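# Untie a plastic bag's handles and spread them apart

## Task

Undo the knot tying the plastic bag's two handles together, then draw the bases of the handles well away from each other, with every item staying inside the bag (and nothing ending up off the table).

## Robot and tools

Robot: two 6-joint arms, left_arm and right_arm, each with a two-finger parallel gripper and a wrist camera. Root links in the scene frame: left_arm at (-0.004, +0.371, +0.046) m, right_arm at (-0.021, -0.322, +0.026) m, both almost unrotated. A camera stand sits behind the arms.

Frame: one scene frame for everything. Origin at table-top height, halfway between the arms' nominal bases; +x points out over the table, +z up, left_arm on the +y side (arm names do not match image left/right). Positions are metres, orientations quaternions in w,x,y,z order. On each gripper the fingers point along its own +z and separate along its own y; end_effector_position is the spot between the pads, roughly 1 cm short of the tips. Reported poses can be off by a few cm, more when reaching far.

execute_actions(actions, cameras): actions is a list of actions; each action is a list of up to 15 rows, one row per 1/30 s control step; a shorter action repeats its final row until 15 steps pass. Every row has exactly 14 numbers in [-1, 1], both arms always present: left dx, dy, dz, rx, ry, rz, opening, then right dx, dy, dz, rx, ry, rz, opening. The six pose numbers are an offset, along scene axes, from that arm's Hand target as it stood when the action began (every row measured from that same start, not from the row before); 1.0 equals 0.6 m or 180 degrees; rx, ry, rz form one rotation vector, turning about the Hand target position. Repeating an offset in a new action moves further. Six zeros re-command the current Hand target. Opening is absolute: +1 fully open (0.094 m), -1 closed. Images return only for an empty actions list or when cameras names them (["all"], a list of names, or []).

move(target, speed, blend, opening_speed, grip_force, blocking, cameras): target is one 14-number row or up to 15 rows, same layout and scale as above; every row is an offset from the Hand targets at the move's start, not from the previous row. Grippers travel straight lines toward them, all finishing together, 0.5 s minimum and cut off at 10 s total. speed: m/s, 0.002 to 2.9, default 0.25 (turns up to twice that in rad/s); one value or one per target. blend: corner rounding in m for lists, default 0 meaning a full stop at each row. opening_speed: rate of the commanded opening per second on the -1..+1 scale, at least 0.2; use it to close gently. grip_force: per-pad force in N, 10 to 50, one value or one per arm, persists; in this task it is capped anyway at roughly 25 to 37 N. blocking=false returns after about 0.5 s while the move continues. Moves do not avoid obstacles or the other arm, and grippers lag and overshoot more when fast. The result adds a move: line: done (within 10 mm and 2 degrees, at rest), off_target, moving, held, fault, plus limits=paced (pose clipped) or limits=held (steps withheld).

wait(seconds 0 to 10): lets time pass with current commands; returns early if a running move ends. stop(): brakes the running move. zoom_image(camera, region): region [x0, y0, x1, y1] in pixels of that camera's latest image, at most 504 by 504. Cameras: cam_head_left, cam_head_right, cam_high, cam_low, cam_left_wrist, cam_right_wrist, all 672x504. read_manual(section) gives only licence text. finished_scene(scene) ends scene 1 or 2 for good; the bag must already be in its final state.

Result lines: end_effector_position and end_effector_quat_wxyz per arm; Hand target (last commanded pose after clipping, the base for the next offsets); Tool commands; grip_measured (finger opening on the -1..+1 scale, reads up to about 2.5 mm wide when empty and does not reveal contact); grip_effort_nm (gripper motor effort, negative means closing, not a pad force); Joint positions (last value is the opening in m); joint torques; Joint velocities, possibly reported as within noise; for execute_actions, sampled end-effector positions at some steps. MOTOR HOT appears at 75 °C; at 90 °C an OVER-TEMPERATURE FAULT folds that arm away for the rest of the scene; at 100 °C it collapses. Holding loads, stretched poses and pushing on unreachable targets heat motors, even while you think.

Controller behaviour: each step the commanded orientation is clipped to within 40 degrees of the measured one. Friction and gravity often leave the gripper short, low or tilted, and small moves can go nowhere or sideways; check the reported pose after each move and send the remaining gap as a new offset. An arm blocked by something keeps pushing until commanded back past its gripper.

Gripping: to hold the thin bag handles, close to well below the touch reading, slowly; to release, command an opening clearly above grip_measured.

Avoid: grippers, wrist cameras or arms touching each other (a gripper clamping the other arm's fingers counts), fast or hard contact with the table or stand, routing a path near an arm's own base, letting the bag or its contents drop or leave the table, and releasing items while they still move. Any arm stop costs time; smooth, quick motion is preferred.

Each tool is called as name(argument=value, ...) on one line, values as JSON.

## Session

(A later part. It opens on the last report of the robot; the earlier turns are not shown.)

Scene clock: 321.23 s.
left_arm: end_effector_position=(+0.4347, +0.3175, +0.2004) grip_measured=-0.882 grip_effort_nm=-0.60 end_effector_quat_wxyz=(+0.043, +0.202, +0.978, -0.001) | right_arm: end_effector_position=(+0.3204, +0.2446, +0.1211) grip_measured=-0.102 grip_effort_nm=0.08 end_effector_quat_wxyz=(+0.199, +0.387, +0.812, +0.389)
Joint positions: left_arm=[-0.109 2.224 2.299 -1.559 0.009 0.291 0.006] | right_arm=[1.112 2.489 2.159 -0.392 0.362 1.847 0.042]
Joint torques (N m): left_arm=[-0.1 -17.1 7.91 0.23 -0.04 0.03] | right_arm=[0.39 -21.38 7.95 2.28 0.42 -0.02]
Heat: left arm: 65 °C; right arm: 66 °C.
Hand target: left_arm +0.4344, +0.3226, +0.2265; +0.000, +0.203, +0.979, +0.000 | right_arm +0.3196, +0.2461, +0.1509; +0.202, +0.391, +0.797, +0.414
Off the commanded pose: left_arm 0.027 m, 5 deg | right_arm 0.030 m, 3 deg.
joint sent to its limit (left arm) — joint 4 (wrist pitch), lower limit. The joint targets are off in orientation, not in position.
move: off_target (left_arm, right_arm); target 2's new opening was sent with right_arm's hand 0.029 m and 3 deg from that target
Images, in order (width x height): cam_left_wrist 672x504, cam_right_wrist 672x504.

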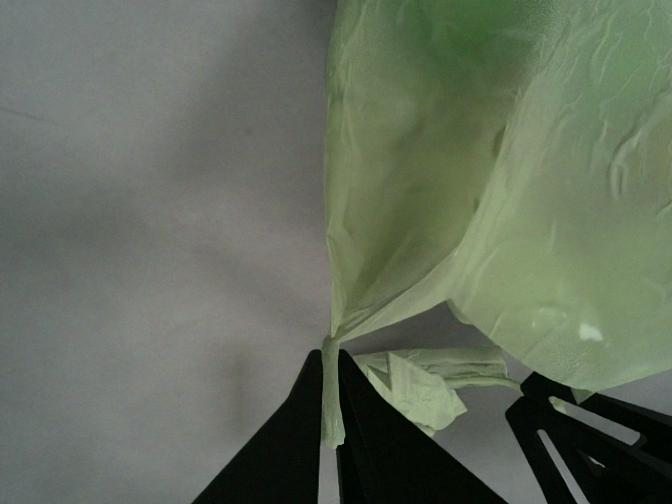

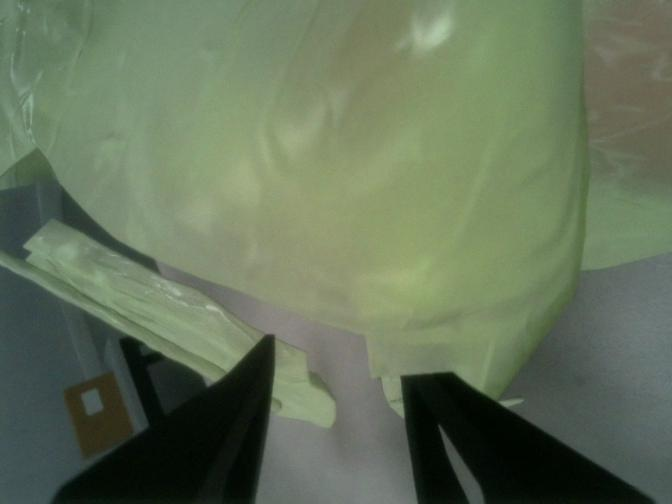

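move(target=[[0,0,0,0,0,0,-1,-0.12,-0.1,0.1,0,0,0,-0.1],[0.04,-0.15,0.05,0,0,0,-1,-0.14,-0.3,0.1,0,0,0,-0.1],[0.15,-0.33,0.03,0,0,0,-1,-0.15,-0.6,0.1,0,0,0,-0.1]], speed=0.15, blend=0.02, cameras=["cam_left_wrist","cam_high","cam_low","cam_head_right"])

zoom_image(camera="cam_high", region=[290, 200, 440, 350])

zoom_image(camera="cam_head_right", region=[200, 150, 350, 310])

Scene clock: 329.27 s.
left_arm: end_effector_position=(+0.5171, +0.1283, +0.2453) grip_measured=-0.882 grip_effort_nm=-0.60 end_effector_quat_wxyz=(+0.269, +0.199, +0.940, -0.062) | right_arm: end_effector_position=(+0.2335, -0.1110, +0.2175) grip_measured=-0.101 grip_effort_nm=0.08 end_effector_quat_wxyz=(+0.208, +0.395, +0.789, +0.423)
Joint positions: left_arm=[-0.427 2.502 2.842 -1.351 0.001 -0.018 0.006] | right_arm=[0.713 0.979 0.725 -0.338 0.059 1.618 0.042]
Joint torques (N m): left_arm=[-1.07 -13.16 8.18 1.27 -0.03 -0.12] | right_arm=[-0.58 -3.55 7.88 2.13 0.02 -0.25]
Heat: left arm: 65 °C; right arm: 70 °C.
Hand target: left_arm +0.5243, +0.1245, +0.2446; +0.000, +0.203, +0.979, +0.000 | right_arm +0.2296, -0.1138, +0.2108; +0.202, +0.391, +0.797, +0.414
Off the commanded pose: left_arm 0.008 m, 32 deg | right_arm 0.008 m, 2 deg.
elbow stopped short (left arm): the move would have taken joint 3 (elbow) straighter than the controller allows.
move: off_target (left_arm)
Images, in order (width x height): cam_head_right 672x504, cam_high 672x504, cam_low 672x504, cam_left_wrist 672x504.

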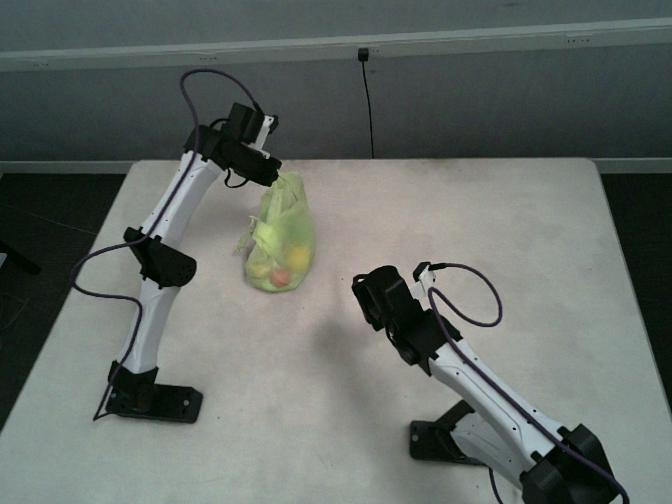

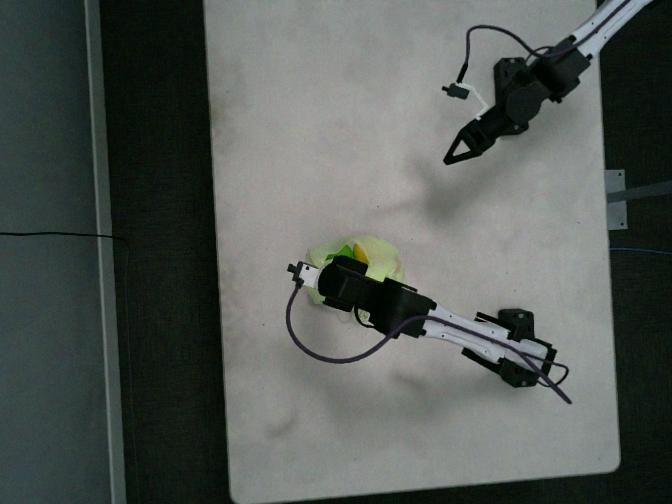

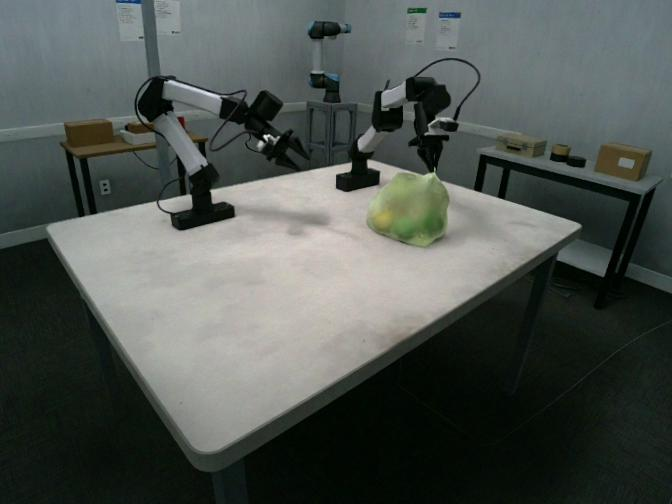

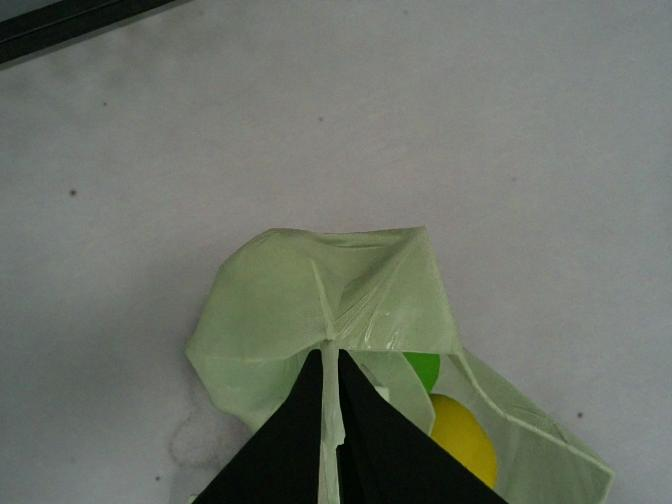

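Scaled by 3.360 from the camera's 672x504 image, which has a finer 960x720 frame.

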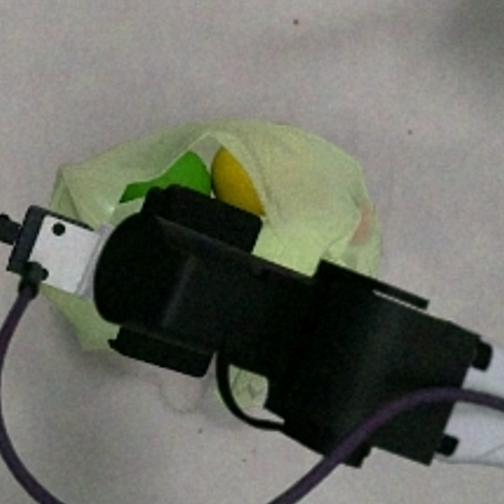

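Scaled by 3.150 from the camera's 672x504 image, which has a finer 960x720 frame.

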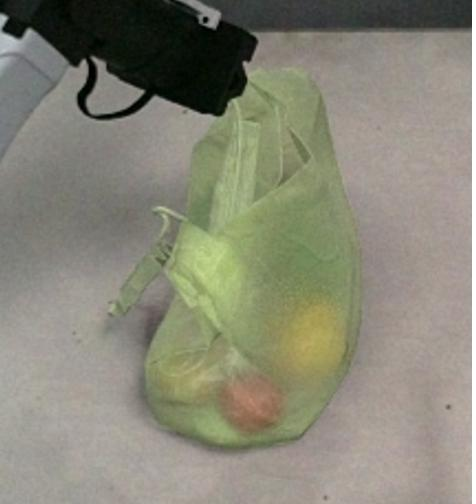

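move(target=[[0.05,-0.08,-0.18,0,0,0,-1,0,0,0,0,0,0,-0.1],[0.05,-0.08,-0.18,0,0,0,-0.6,0,0,0,0,0,0,-0.1],[0.03,-0.06,0.05,0,0,0,-0.6,0,0,0,0,0,0,-0.1],[-0.15,0.25,0.05,0,0,0,-0.6,0,0,0,0,0,0,-0.1]], speed=0.15, cameras=["cam_high","cam_head_right"])

zoom_image(camera="cam_high", region=[290, 200, 440, 350])

zoom_image(camera="cam_head_right", region=[200, 150, 350, 310])

Scene clock: 340.57 s.
left_arm: end_effector_position=(+0.4408, +0.2708, +0.2600) grip_measured=-0.602 grip_effort_nm=0.09 end_effector_quat_wxyz=(+0.134, +0.197, +0.971, -0.009) | right_arm: end_effector_position=(+0.2335, -0.1109, +0.2175) grip_measured=-0.101 grip_effort_nm=0.08 end_effector_quat_wxyz=(+0.208, +0.394, +0.789, +0.423)
Joint positions: left_arm=[-0.208 2.17 2.431 -1.564 0.013 0.182 0.019] | right_arm=[0.713 0.979 0.725 -0.338 0.059 1.617 0.042]
Joint torques (N m): left_arm=[-0.79 -15.95 5.15 0.6 -0.05 0] | right_arm=[-0.57 -3.59 7.86 2.12 0.01 -0.23]
Heat: left arm: 69 °C; right arm: 65 °C.
Hand target: left_arm +0.4344, +0.2745, +0.2746; +0.000, +0.203, +0.979, +0.000 | right_arm +0.2296, -0.1138, +0.2108; +0.202, +0.391, +0.797, +0.414
Off the commanded pose: left_arm 0.016 m, 15 deg | right_arm 0.008 m, 1 deg.
elbow stopped short (left arm): the move would have taken joint 3 (elbow) straighter than the controller allows.
joint sent to its limit (left arm) — joint 4 (wrist pitch), lower limit. The joint targets are off in orientation, not in position.
move: off_target (left_arm); target 2's new opening was sent with left_arm's hand 0.008 m and 30 deg from that target
Images, in order (width x height): cam_head_right 672x504, cam_high 672x504.

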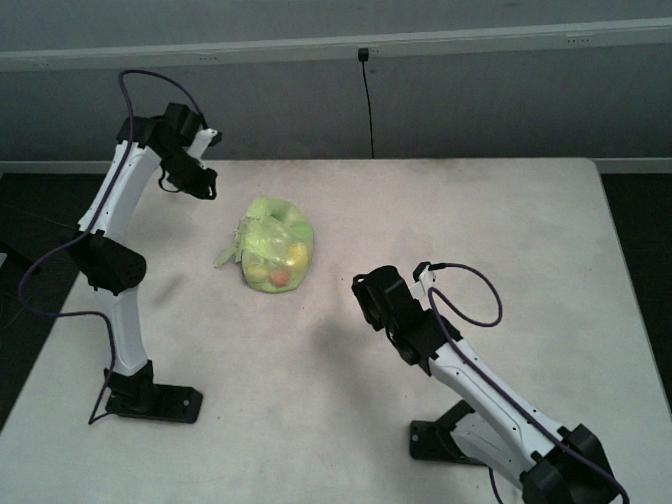

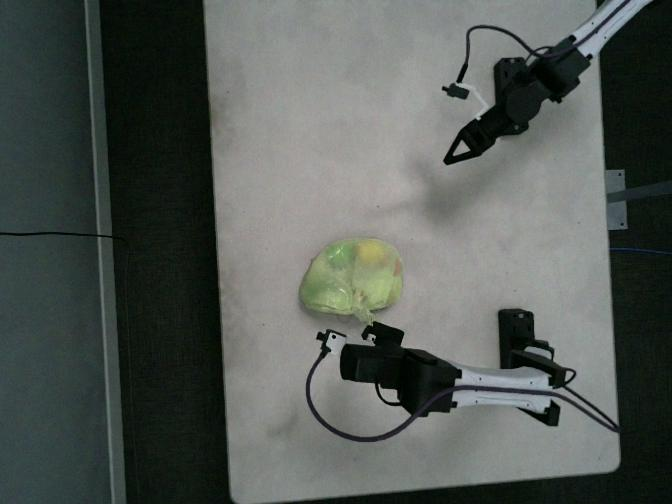

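Scaled by 3.360 from the camera's 672x504 image, which has a finer 960x720 frame.

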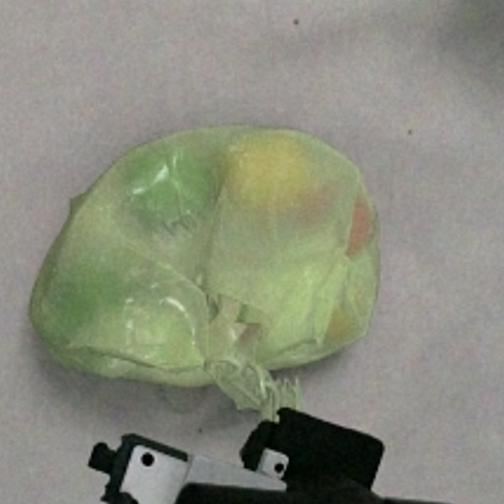

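Scaled by 3.150 from the camera's 672x504 image, which has a finer 960x720 frame.

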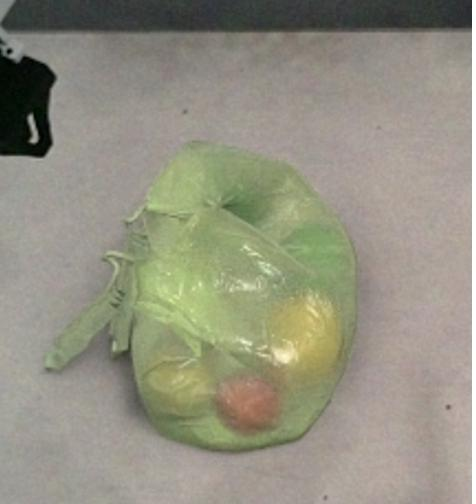

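move(target=[0.0,-0.045,-0.09,0,0,0,-0.4,0,0,0,0,0,0,-0.1], speed=0.25, cameras=["cam_left_wrist"])

zoom_image(camera="cam_left_wrist", region=[200, 150, 500, 390])

Scene clock: 346.27 s.
left_arm: end_effector_position=(+0.4356, +0.2475, +0.2281) grip_measured=-0.402 grip_effort_nm=0.10 end_effector_quat_wxyz=(+0.092, +0.205, +0.974, -0.009) | right_arm: end_effector_position=(+0.2335, -0.1109, +0.2175) grip_measured=-0.101 grip_effort_nm=0.08 end_effector_quat_wxyz=(+0.208, +0.394, +0.789, +0.423)
Joint positions: left_arm=[-0.263 2.224 2.401 -1.564 0.005 0.143 0.028] | right_arm=[0.713 0.979 0.725 -0.338 0.059 1.617 0.042]
Joint torques (N m): left_arm=[-1.2 -11.77 5.6 0.46 -0.03 -0.16] | right_arm=[-0.53 -3.54 7.86 2.13 0 -0.24]
Heat: left arm: 70 °C; right arm: 63 °C.
Hand target: left_arm +0.4344, +0.2475, +0.2206; +0.000, +0.203, +0.979, +0.000 | right_arm +0.2296, -0.1138, +0.2108; +0.202, +0.391, +0.797, +0.414
Off the commanded pose: left_arm 0.008 m, 11 deg | right_arm 0.008 m, 1 deg.
joint sent to its limit (left arm) — joint 4 (wrist pitch), lower limit. The joint targets are off in orientation, not in position.
move: off_target (left_arm)
Images, in order (width x height): cam_left_wrist 672x504.

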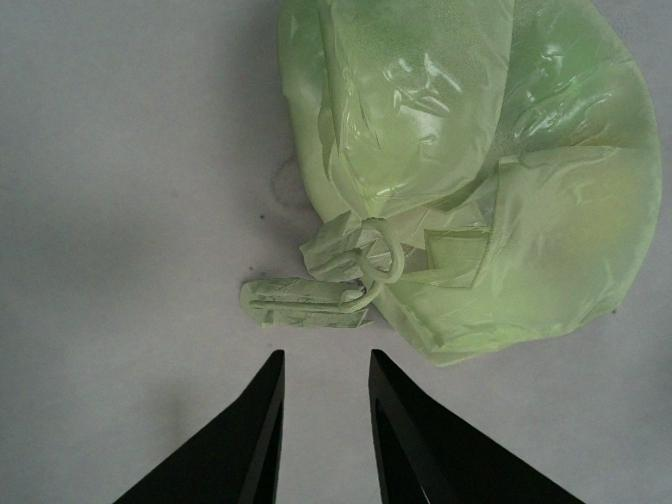

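Scaled by 1.680 from the camera's 672x504 image, which has a finer 960x720 frame.

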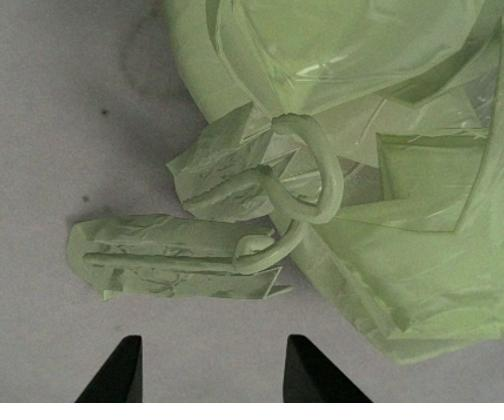

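move(target=[[0.011,-0.058,-0.04,0,0,0,-0.45,0,0,0,0,0,0,-0.1],[0.011,-0.058,-0.155,0,0,0,-0.45,0,0,0,0,0,0,-0.1]], speed=0.15, cameras=["cam_left_wrist"])

zoom_image(camera="cam_left_wrist", region=[200, 220, 450, 470])

Scene clock: 354.73 s.
left_arm: end_effector_position=(+0.4376, +0.2138, +0.1321) grip_measured=-0.448 grip_effort_nm=-0.10 end_effector_quat_wxyz=(-0.002, +0.206, +0.978, -0.001) | right_arm: end_effector_position=(+0.2335, -0.1109, +0.2175) grip_measured=-0.101 grip_effort_nm=0.08 end_effector_quat_wxyz=(+0.208, +0.394, +0.789, +0.423)
Joint positions: left_arm=[-0.332 2.443 2.404 -1.535 0.003 0.076 0.026] | right_arm=[0.713 0.979 0.725 -0.338 0.059 1.617 0.042]
Joint torques (N m): left_arm=[-0.99 -13.27 6.38 0.32 -0.02 -0.11] | right_arm=[-0.55 -3.51 7.86 2.12 0.01 -0.23]
Heat: left arm: 66 °C; right arm: 60 °C.
Hand target: left_arm +0.4410, +0.2128, +0.1276; +0.000, +0.203, +0.979, +0.000 | right_arm +0.2296, -0.1138, +0.2108; +0.202, +0.391, +0.797, +0.414
Off the commanded pose: left_arm 0.006 m, 0 deg | right_arm 0.008 m, 1 deg.
move: done
Images, in order (width x height): cam_left_wrist 672x504.

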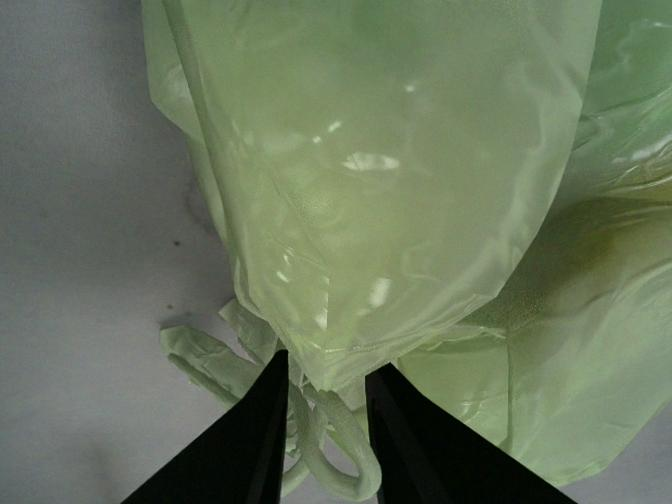

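Scaled by 2.016 from the camera's 672x504 image, which has a finer 960x720 frame.

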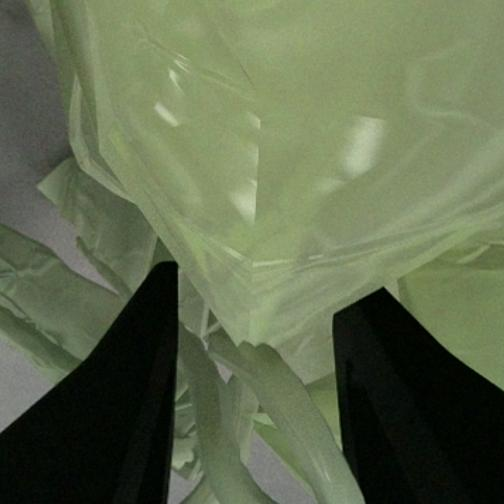

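move(target=[[0,0,-0.008,0,0,0,-1,0,0,0,0,0,0,-0.1],[0.04,-0.1,0.18,0,0,0,-1,0,0,0,0,0,0,-0.1],[0.13,-0.2,0.17,0,0,0,-1,0,0,0,0,0,0,-0.1],[0.15,-0.23,0.03,0,0,0,-1,0,0,0,0,0,0,-0.1]], speed=0.14, blend=[0, 0.02, 0.02, 0], cameras=["cam_left_wrist","cam_head_right"])

zoom_image(camera="cam_head_right", region=[200, 150, 350, 310])

Scene clock: 361.40 s.
left_arm: end_effector_position=(+0.5274, +0.0806, +0.1478) grip_measured=-0.894 grip_effort_nm=-0.60 end_effector_quat_wxyz=(+0.224, +0.199, +0.952, -0.069) | right_arm: end_effector_position=(+0.2335, -0.1109, +0.2175) grip_measured=-0.101 grip_effort_nm=0.08 end_effector_quat_wxyz=(+0.208, +0.394, +0.789, +0.423)
Joint positions: left_arm=[-0.491 2.7 2.85 -1.247 0.003 -0.088 0.005] | right_arm=[0.713 0.979 0.725 -0.338 0.059 1.617 0.042]
Joint torques (N m): left_arm=[-1.63 -15.1 7.87 1.16 -0.05 -0.12] | right_arm=[-0.51 -3.55 7.84 2.12 0 -0.23]
Heat: left arm: 66 °C; right arm: 58 °C.
Hand target: left_arm +0.5309, +0.0747, +0.1455; +0.000, +0.203, +0.979, +0.000 | right_arm +0.2296, -0.1138, +0.2108; +0.202, +0.391, +0.797, +0.414
Off the commanded pose: left_arm 0.007 m, 27 deg | right_arm 0.008 m, 1 deg.
elbow stopped short (left arm): the move would have taken joint 3 (elbow) straighter than the controller allows.
move: off_target (left_arm)
Images, in order (width x height): cam_head_right 672x504, cam_left_wrist 672x504.

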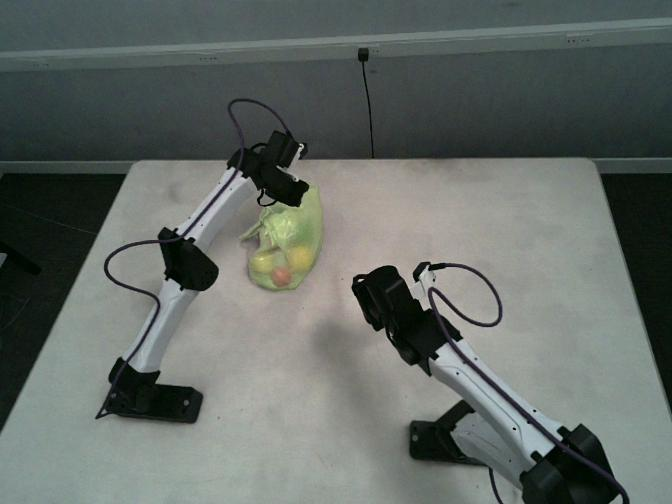

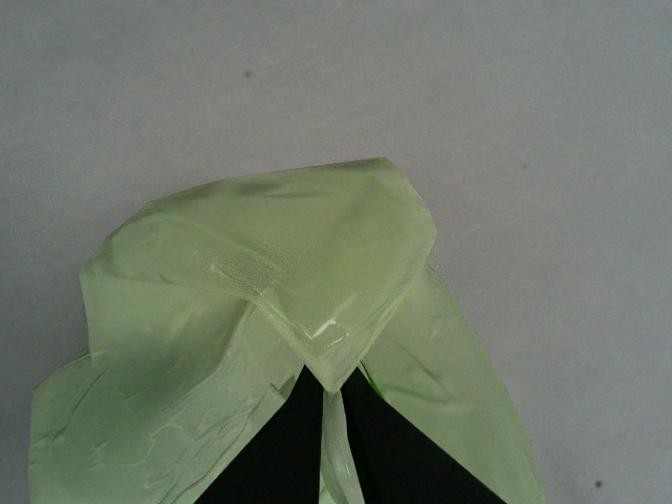

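Scaled by 3.150 from the camera's 672x504 image, which has a finer 960x720 frame.

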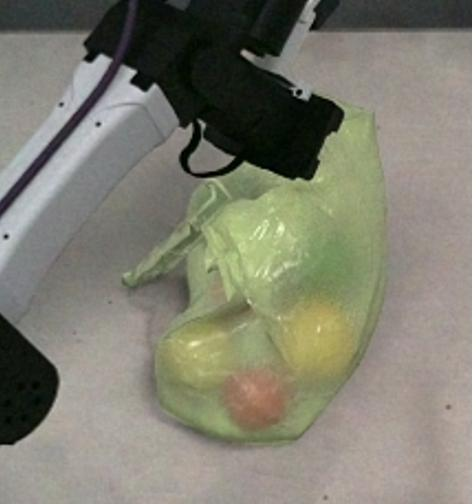

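move(target=[[-0.02,0.03,-0.05,0,0,0,-1,0,0,0,0,0,0,-0.1],[-0.02,0.03,-0.05,0,0,0,0.6,0,0,0,0,0,0,-0.1]], speed=0.1, cameras=["cam_left_wrist"])

move(target=[0.0,0.0,0.2,0,0,0,0.6,0,0,0,0,0,0,-0.1], speed=0.1, cameras=["cam_left_wrist","cam_head_right"])

zoom_image(camera="cam_head_right", region=[200, 150, 350, 310])

Scene clock: 367.07 s.
left_arm: end_effector_position=(+0.5171, +0.0887, +0.1262) grip_measured=+0.598 grip_effort_nm=0.10 end_effector_quat_wxyz=(+0.186, +0.199, +0.961, -0.057) | right_arm: end_effector_position=(+0.2335, -0.1109, +0.2175) grip_measured=-0.101 grip_effort_nm=0.08 end_effector_quat_wxyz=(+0.208, +0.394, +0.789, +0.423)
Joint positions: left_arm=[-0.487 2.728 2.85 -1.301 0.003 -0.088 0.075] | right_arm=[0.713 0.979 0.725 -0.338 0.059 1.617 0.042]
Joint torques (N m): left_arm=[-0.17 -14.15 7.79 0.77 -0.01 0.02] | right_arm=[-0.59 -3.52 7.86 2.12 0.01 -0.23]
Heat: left arm: 65 °C; right arm: 57 °C.
Hand target: left_arm +0.5190, +0.0927, +0.1155; +0.000, +0.203, +0.979, +0.000 | right_arm +0.2296, -0.1138, +0.2108; +0.202, +0.391, +0.797, +0.414
Off the commanded pose: left_arm 0.012 m, 22 deg | right_arm 0.008 m, 1 deg.
elbow stopped short (left arm): the move would have taken joint 3 (elbow) straighter than the controller allows.
move: off_target (left_arm); target 2's new opening was sent with left_arm's hand 0.012 m and 22 deg from that target
Images, in order (width x height): cam_left_wrist 672x504.

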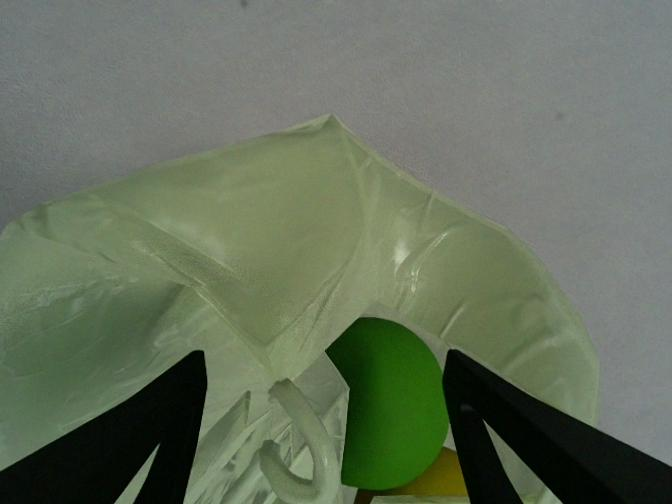

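Scene clock: 369.30 s.
left_arm: end_effector_position=(+0.5145, +0.0902, +0.2023) grip_measured=+0.598 grip_effort_nm=0.10 end_effector_quat_wxyz=(+0.244, +0.196, +0.947, -0.075) | right_arm: end_effector_position=(+0.2335, -0.1109, +0.2175) grip_measured=-0.101 grip_effort_nm=0.08 end_effector_quat_wxyz=(+0.208, +0.394, +0.789, +0.423)
Joint positions: left_arm=[-0.487 2.593 2.85 -1.312 0.003 -0.088 0.075] | right_arm=[0.713 0.979 0.725 -0.338 0.059 1.617 0.042]
Joint torques (N m): left_arm=[-0.17 -19.81 7.66 1.16 0 0.01] | right_arm=[-0.55 -3.55 7.83 2.13 0.01 -0.22]
Heat: left arm: 67 °C; right arm: 56 °C.
Hand target: left_arm +0.5189, +0.0928, +0.2356; +0.000, +0.203, +0.979, +0.000 | right_arm +0.2296, -0.1138, +0.2108; +0.202, +0.391, +0.797, +0.414
Off the commanded pose: left_arm 0.034 m, 30 deg | right_arm 0.008 m, 1 deg.
elbow stopped short (left arm): the move would have taken joint 3 (elbow) straighter than the controller allows.
move: off_target (left_arm)
Images, in order (width x height): cam_head_right 672x504, cam_left_wrist 672x504.

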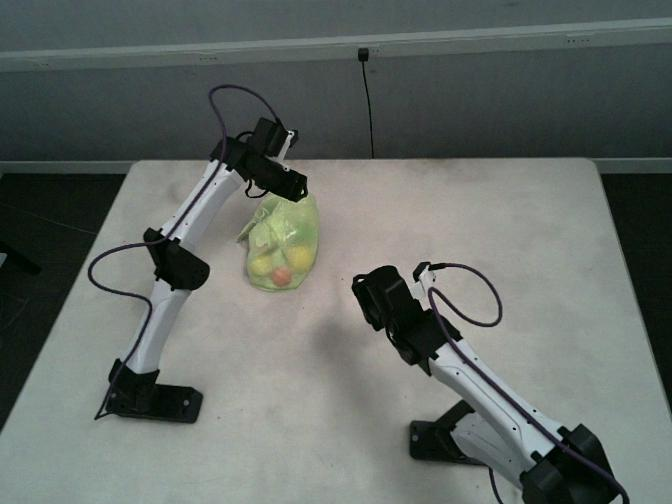

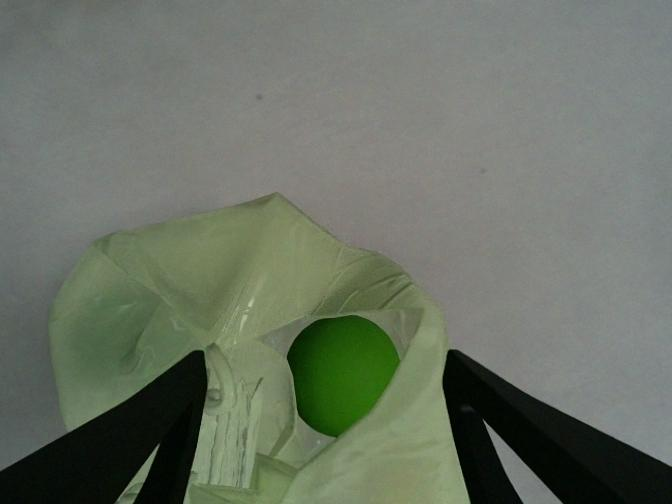

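Scaled by 3.150 from the camera's 672x504 image, which has a finer 960x720 frame.

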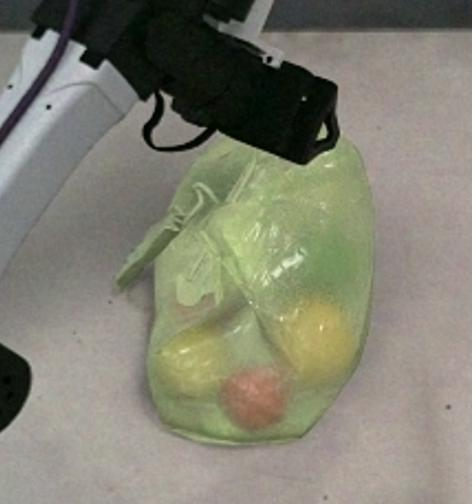

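move(target="[-0.05,0.05,0.12,0,0,0,0.6,0,0,0,0,0,0,-0.1],[-0.2,0.3,0.1,0,0,0,0.6,0,0,0,0,0,0,-0.1]]", speed=0.2, cameras=["cam_high","cam_head_right"])

move(target=[[0,0.02,0.1,0,0,0,0.6,0,0,0,0,0,0,-0.1],[-0.25,0.33,0.1,0,0,0,0.6,0,0,0,0,0,0,-0.1]], speed=0.2, cameras=["cam_high","cam_head_right"])

zoom_image(camera="cam_head_right", region=[200, 150, 350, 310])

zoom_image(camera="cam_high", region=[290, 200, 440, 350])


Scene clock: 376.73 s.
left_arm: end_effector_position=(+0.3744, +0.2873, +0.2874) grip_measured=+0.598 grip_effort_nm=0.10 end_effector_quat_wxyz=(+0.124, +0.197, +0.972, -0.008) | right_arm: end_effector_position=(+0.2335, -0.1109, +0.2175) grip_measured=-0.101 grip_effort_nm=0.08 end_effector_quat_wxyz=(+0.208, +0.394, +0.789, +0.423)
Joint positions: left_arm=[-0.204 1.891 2.136 -1.567 0.013 0.188 0.075] | right_arm=[0.713 0.979 0.725 -0.338 0.059 1.617 0.042]
Joint torques (N m): left_arm=[-0.76 -12.48 5.18 0.6 -0.01 0.01] | right_arm=[-0.58 -3.52 7.84 2.14 0 -0.24]
Heat: left arm: 70 °C; right arm: 55 °C.
Hand target: left_arm +0.3689, +0.2907, +0.2956; +0.000, +0.203, +0.979, +0.000 | right_arm +0.2296, -0.1138, +0.2108; +0.202, +0.391, +0.797, +0.414
Off the commanded pose: left_arm 0.010 m, 14 deg | right_arm 0.008 m, 1 deg.
elbow stopped short (left arm): the move would have taken joint 3 (elbow) straighter than the controller allows.
joint sent to its limit (left arm) — joint 4 (wrist pitch), lower limit. The joint targets are off in orientation, not in position.
move: off_target (left_arm)
Images, in order (width x height): cam_head_right 672x504, cam_high 672x504.

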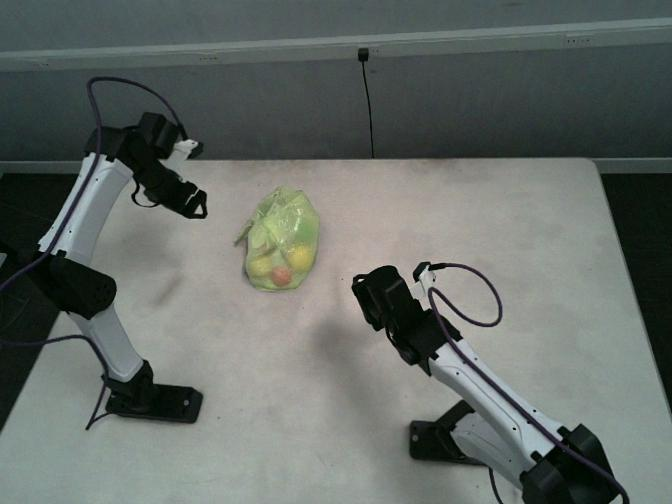

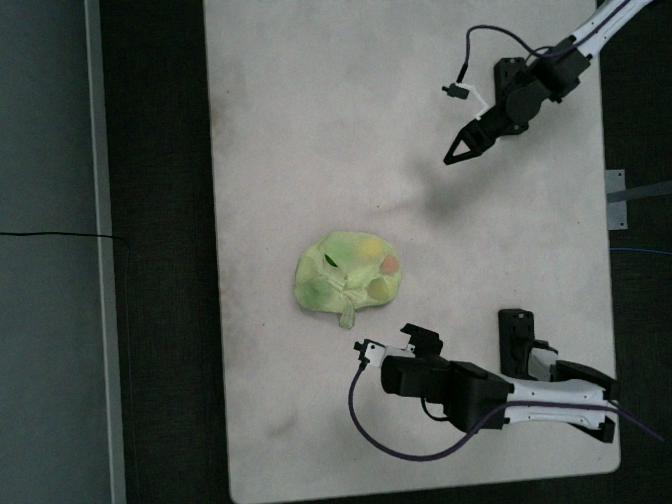

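Scaled by 3.150 from the camera's 672x504 image, which has a finer 960x720 frame.

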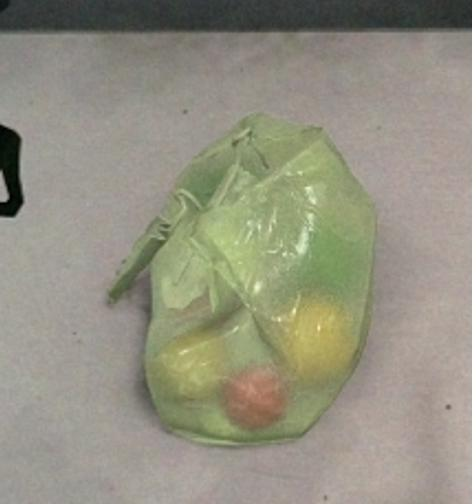

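Scaled by 3.360 from the camera's 672x504 image, which has a finer 960x720 frame.

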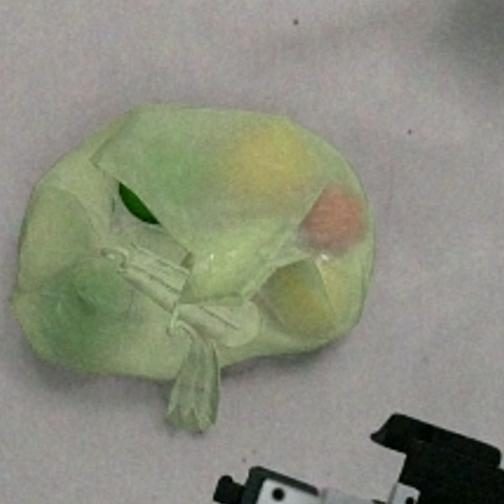

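move(target=[0.155,-0.2,-0.09,0,0,0,-0.4,0,0,0,0,0,0,-0.1], speed=0.25, cameras=["cam_left_wrist"])

zoom_image(camera="cam_left_wrist", region=[150, 120, 500, 400])

Scene clock: 381.70 s.
left_arm: end_effector_position=(+0.4586, +0.1718, +0.2417) grip_measured=-0.398 grip_effort_nm=-0.10 end_effector_quat_wxyz=(+0.159, +0.206, +0.965, -0.029) | right_arm: end_effector_position=(+0.2335, -0.1109, +0.2175) grip_measured=-0.101 grip_effort_nm=0.08 end_effector_quat_wxyz=(+0.208, +0.394, +0.789, +0.423)
Joint positions: left_arm=[-0.4 2.38 2.703 -1.569 -0.005 0.013 0.028] | right_arm=[0.713 0.979 0.725 -0.338 0.059 1.617 0.042]
Joint torques (N m): left_arm=[-0.81 -12.66 7.66 0.75 0.03 -0.19] | right_arm=[-0.57 -3.58 7.87 2.13 0.01 -0.25]
Heat: left arm: 69 °C; right arm: 54 °C.
Hand target: left_arm +0.4619, +0.1708, +0.2416; +0.000, +0.203, +0.979, +0.000 | right_arm +0.2296, -0.1138, +0.2108; +0.202, +0.391, +0.797, +0.414
Off the commanded pose: left_arm 0.004 m, 19 deg | right_arm 0.008 m, 1 deg.
joint sent to its limit (left arm) — joint 4 (wrist pitch), lower limit. The joint targets are off in orientation, not in position.
move: off_target (left_arm)
Images, in order (width x height): cam_left_wrist 672x504.

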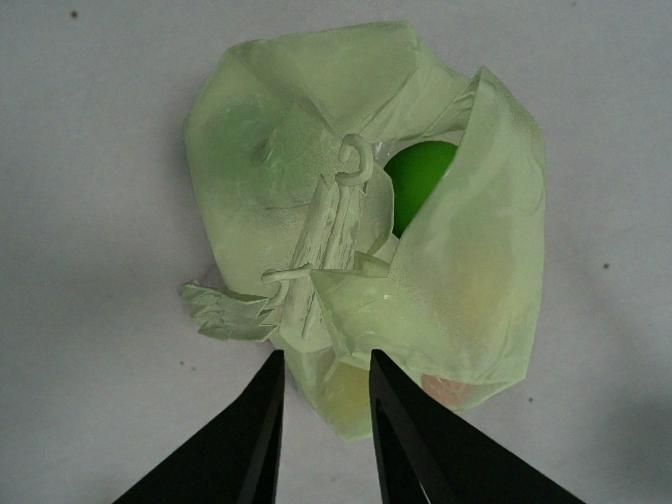

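Scaled by 1.440 from the camera's 672x504 image, which has a finer 960x720 frame.

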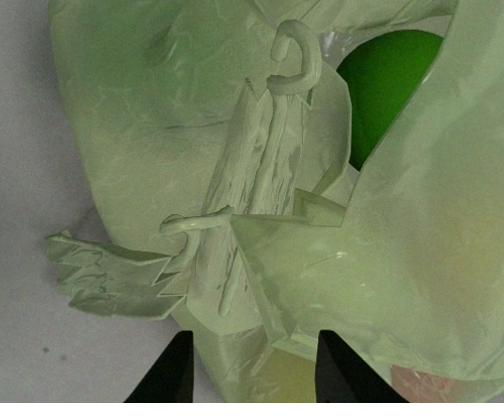

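move(target=[0.013,0.035,-0.11,0,0,-0.39,-0.4,0,0,0,0,0,0,-0.1], speed=0.2, cameras=["cam_left_wrist"])

zoom_image(camera="cam_left_wrist", region=[200, 180, 480, 420])

Scene clock: 391.30 s.
left_arm: end_effector_position=(+0.4696, +0.1901, +0.1893) grip_measured=-0.398 grip_effort_nm=-0.10 end_effector_quat_wxyz=(+0.096, +0.722, +0.684, +0.041) | right_arm: end_effector_position=(+0.2335, -0.1109, +0.2175) grip_measured=-0.101 grip_effort_nm=0.08 end_effector_quat_wxyz=(+0.208, +0.394, +0.789, +0.423)
Joint positions: left_arm=[-0.353 2.477 2.685 -1.569 0.01 1.264 0.028] | right_arm=[0.713 0.979 0.725 -0.338 0.059 1.617 0.042]
Joint torques (N m): left_arm=[-0.84 -12.57 5.19 0.5 -0.01 0.02] | right_arm=[-0.58 -3.52 7.87 2.12 0.01 -0.25]
Heat: left arm: 67 °C; right arm: 52 °C.
Hand target: left_arm +0.4698, +0.1919, +0.1756; +0.000, +0.729, +0.684, +0.000 | right_arm +0.2296, -0.1138, +0.2108; +0.202, +0.391, +0.797, +0.414
Off the commanded pose: left_arm 0.014 m, 12 deg | right_arm 0.008 m, 1 deg.
joint sent to its limit (left arm) — joint 4 (wrist pitch), lower limit. The joint targets are off in orientation, not in position.
move: off_target (left_arm)
Images, in order (width x height): cam_left_wrist 672x504.

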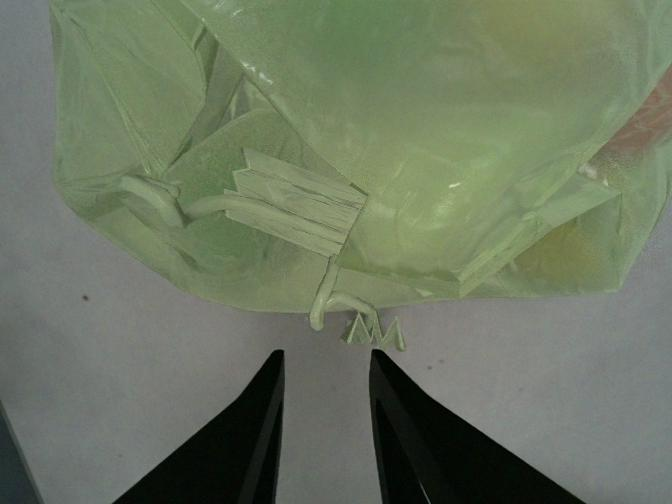

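Scaled by 1.800 from the camera's 672x504 image, which has a finer 960x720 frame.

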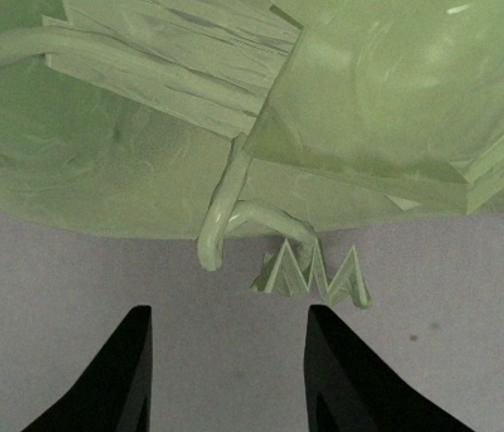

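move(target=[[0.024,-0.01,0.0,0,0,0,-0.4,0,0,0,0,0,0,-0.1],[0.022,-0.007,-0.076,0,0,0,-0.4,0,0,0,0,0,0,-0.1],[0.022,-0.007,-0.076,0,0,0,-1,0,0,0,0,0,0,-0.1]], speed=0.12, cameras=["cam_left_wrist"])

zoom_image(camera="cam_left_wrist", region=[200, 220, 480, 460])

Scene clock: 399.57 s.
left_arm: end_effector_position=(+0.4802, +0.1864, +0.1364) grip_measured=-0.890 grip_effort_nm=-0.60 end_effector_quat_wxyz=(+0.063, +0.725, +0.685, +0.026) | right_arm: end_effector_position=(+0.2335, -0.1109, +0.2175) grip_measured=-0.101 grip_effort_nm=0.08 end_effector_quat_wxyz=(+0.208, +0.394, +0.789, +0.423)
Joint positions: left_arm=[-0.353 2.626 2.76 -1.569 0.009 1.266 0.005] | right_arm=[0.713 0.979 0.725 -0.338 0.059 1.617 0.042]
Joint torques (N m): left_arm=[-0.73 -13.55 7.3 0.36 0.02 0.01] | right_arm=[-0.57 -3.58 7.87 2.12 0.01 -0.23]
Heat: left arm: 65 °C; right arm: 51 °C.
Hand target: left_arm +0.4830, +0.1877, +0.1299; +0.000, +0.729, +0.685, +0.000 | right_arm +0.2296, -0.1138, +0.2108; +0.202, +0.391, +0.797, +0.414
Off the commanded pose: left_arm 0.007 m, 8 deg | right_arm 0.008 m, 1 deg.
joint sent to its limit (left arm) — joint 4 (wrist pitch), lower limit. The joint targets are off in orientation, not in position.
move: off_target (left_arm); target 3's new opening was sent with left_arm's hand 0.007 m and 8 deg from that target
Images, in order (width x height): cam_left_wrist 672x504.

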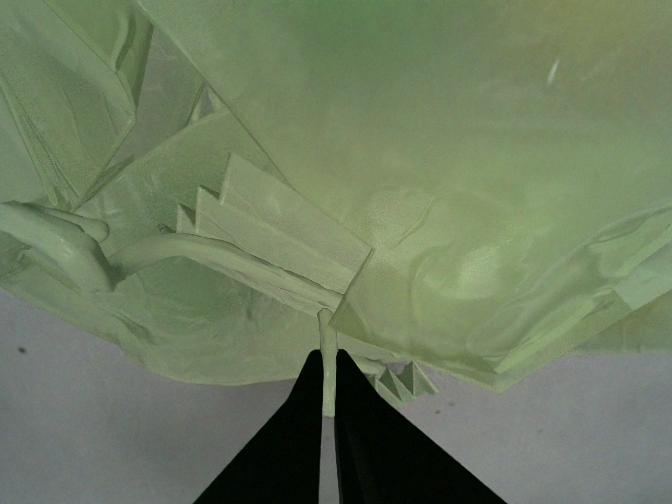

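Scaled by 1.800 from the camera's 672x504 image, which has a finer 960x720 frame.

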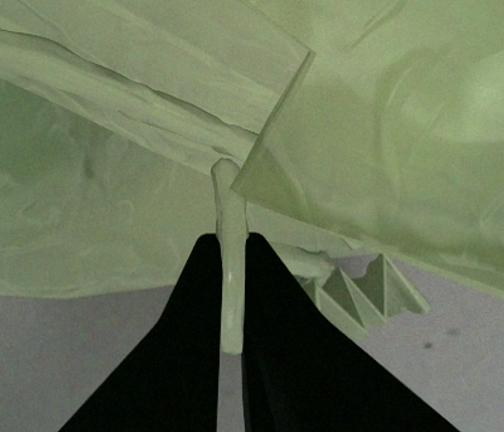

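move(target=[[-0.05,-0.05,0.14,0,0,0,-1,0,0,0,0,0,0,-0.1],[-0.17,-0.19,0.14,0,0,0,-1,0,0,0,0,0,0,-0.1],[-0.21,-0.22,0.0,0,0,0,-1,0,0,0,0,0,0,-0.1]], speed=0.12, blend=[0.02,0.02,0], cameras=["cam_left_wrist","cam_head_right","cam_high"])

zoom_image(camera="cam_head_right", region=[200, 150, 350, 310])

Scene clock: 405.77 s.
left_arm: end_effector_position=(+0.3584, +0.0554, +0.1373) grip_measured=-0.890 grip_effort_nm=-0.60 end_effector_quat_wxyz=(+0.013, +0.731, +0.682, +0.001) | right_arm: end_effector_position=(+0.2335, -0.1109, +0.2175) grip_measured=-0.101 grip_effort_nm=0.08 end_effector_quat_wxyz=(+0.208, +0.394, +0.789, +0.423)
Joint positions: left_arm=[-0.708 2.493 2.517 -1.569 0.002 0.925 0.005] | right_arm=[0.713 0.979 0.725 -0.338 0.059 1.617 0.042]
Joint torques (N m): left_arm=[-1.31 -13.53 5.78 0.21 0.06 -0.13] | right_arm=[-0.58 -3.52 7.87 2.13 0 -0.23]
Heat: left arm: 67 °C; right arm: 50 °C.
Hand target: left_arm +0.3569, +0.0557, +0.1299; +0.000, +0.729, +0.684, +0.000 | right_arm +0.2296, -0.1138, +0.2108; +0.202, +0.391, +0.797, +0.414
Off the commanded pose: left_arm 0.008 m, 2 deg | right_arm 0.008 m, 1 deg.
joint sent to its limit (left arm) — joint 4 (wrist pitch), lower limit. The joint targets still meet the commanded pose.
move: done
Images, in order (width x height): cam_head_right 672x504, cam_high 672x504, cam_left_wrist 672x504.

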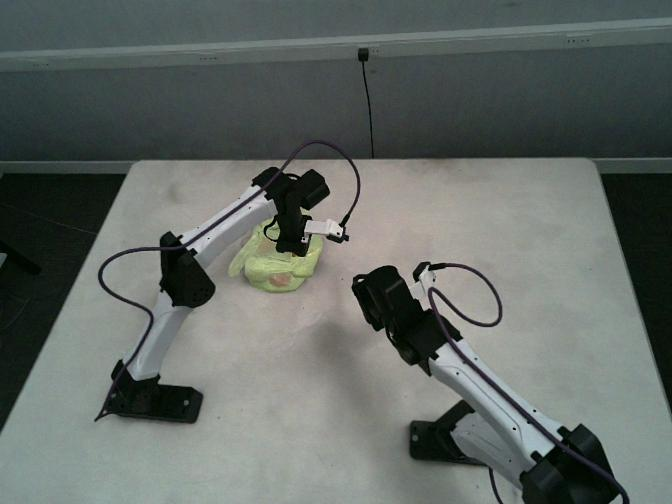

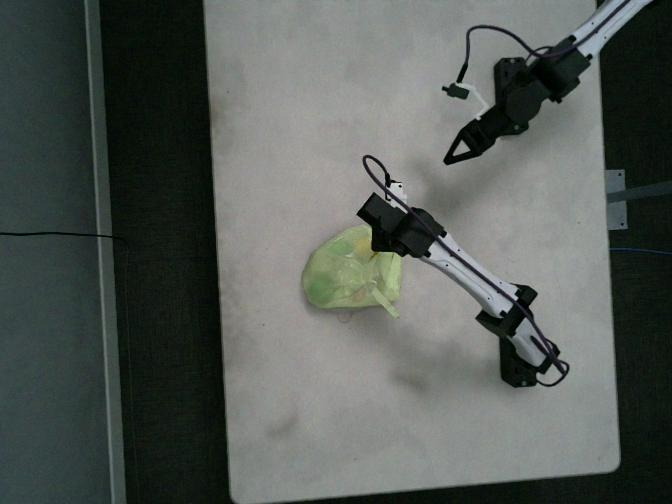

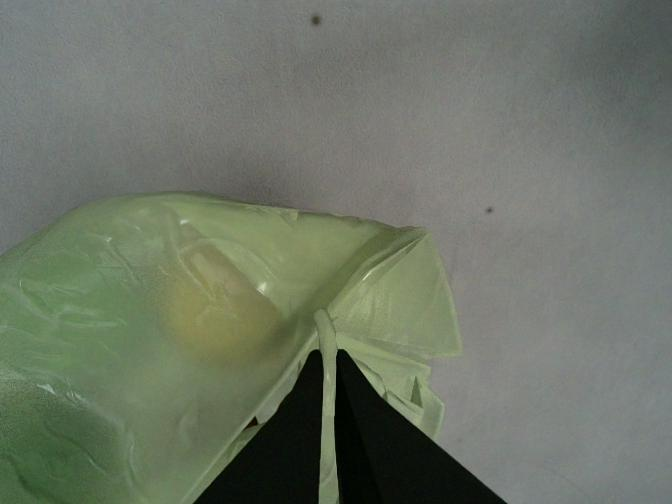

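Scaled by 3.150 from the camera's 672x504 image, which has a finer 960x720 frame.

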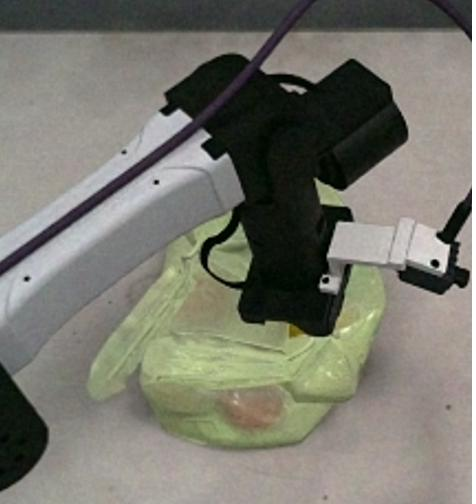

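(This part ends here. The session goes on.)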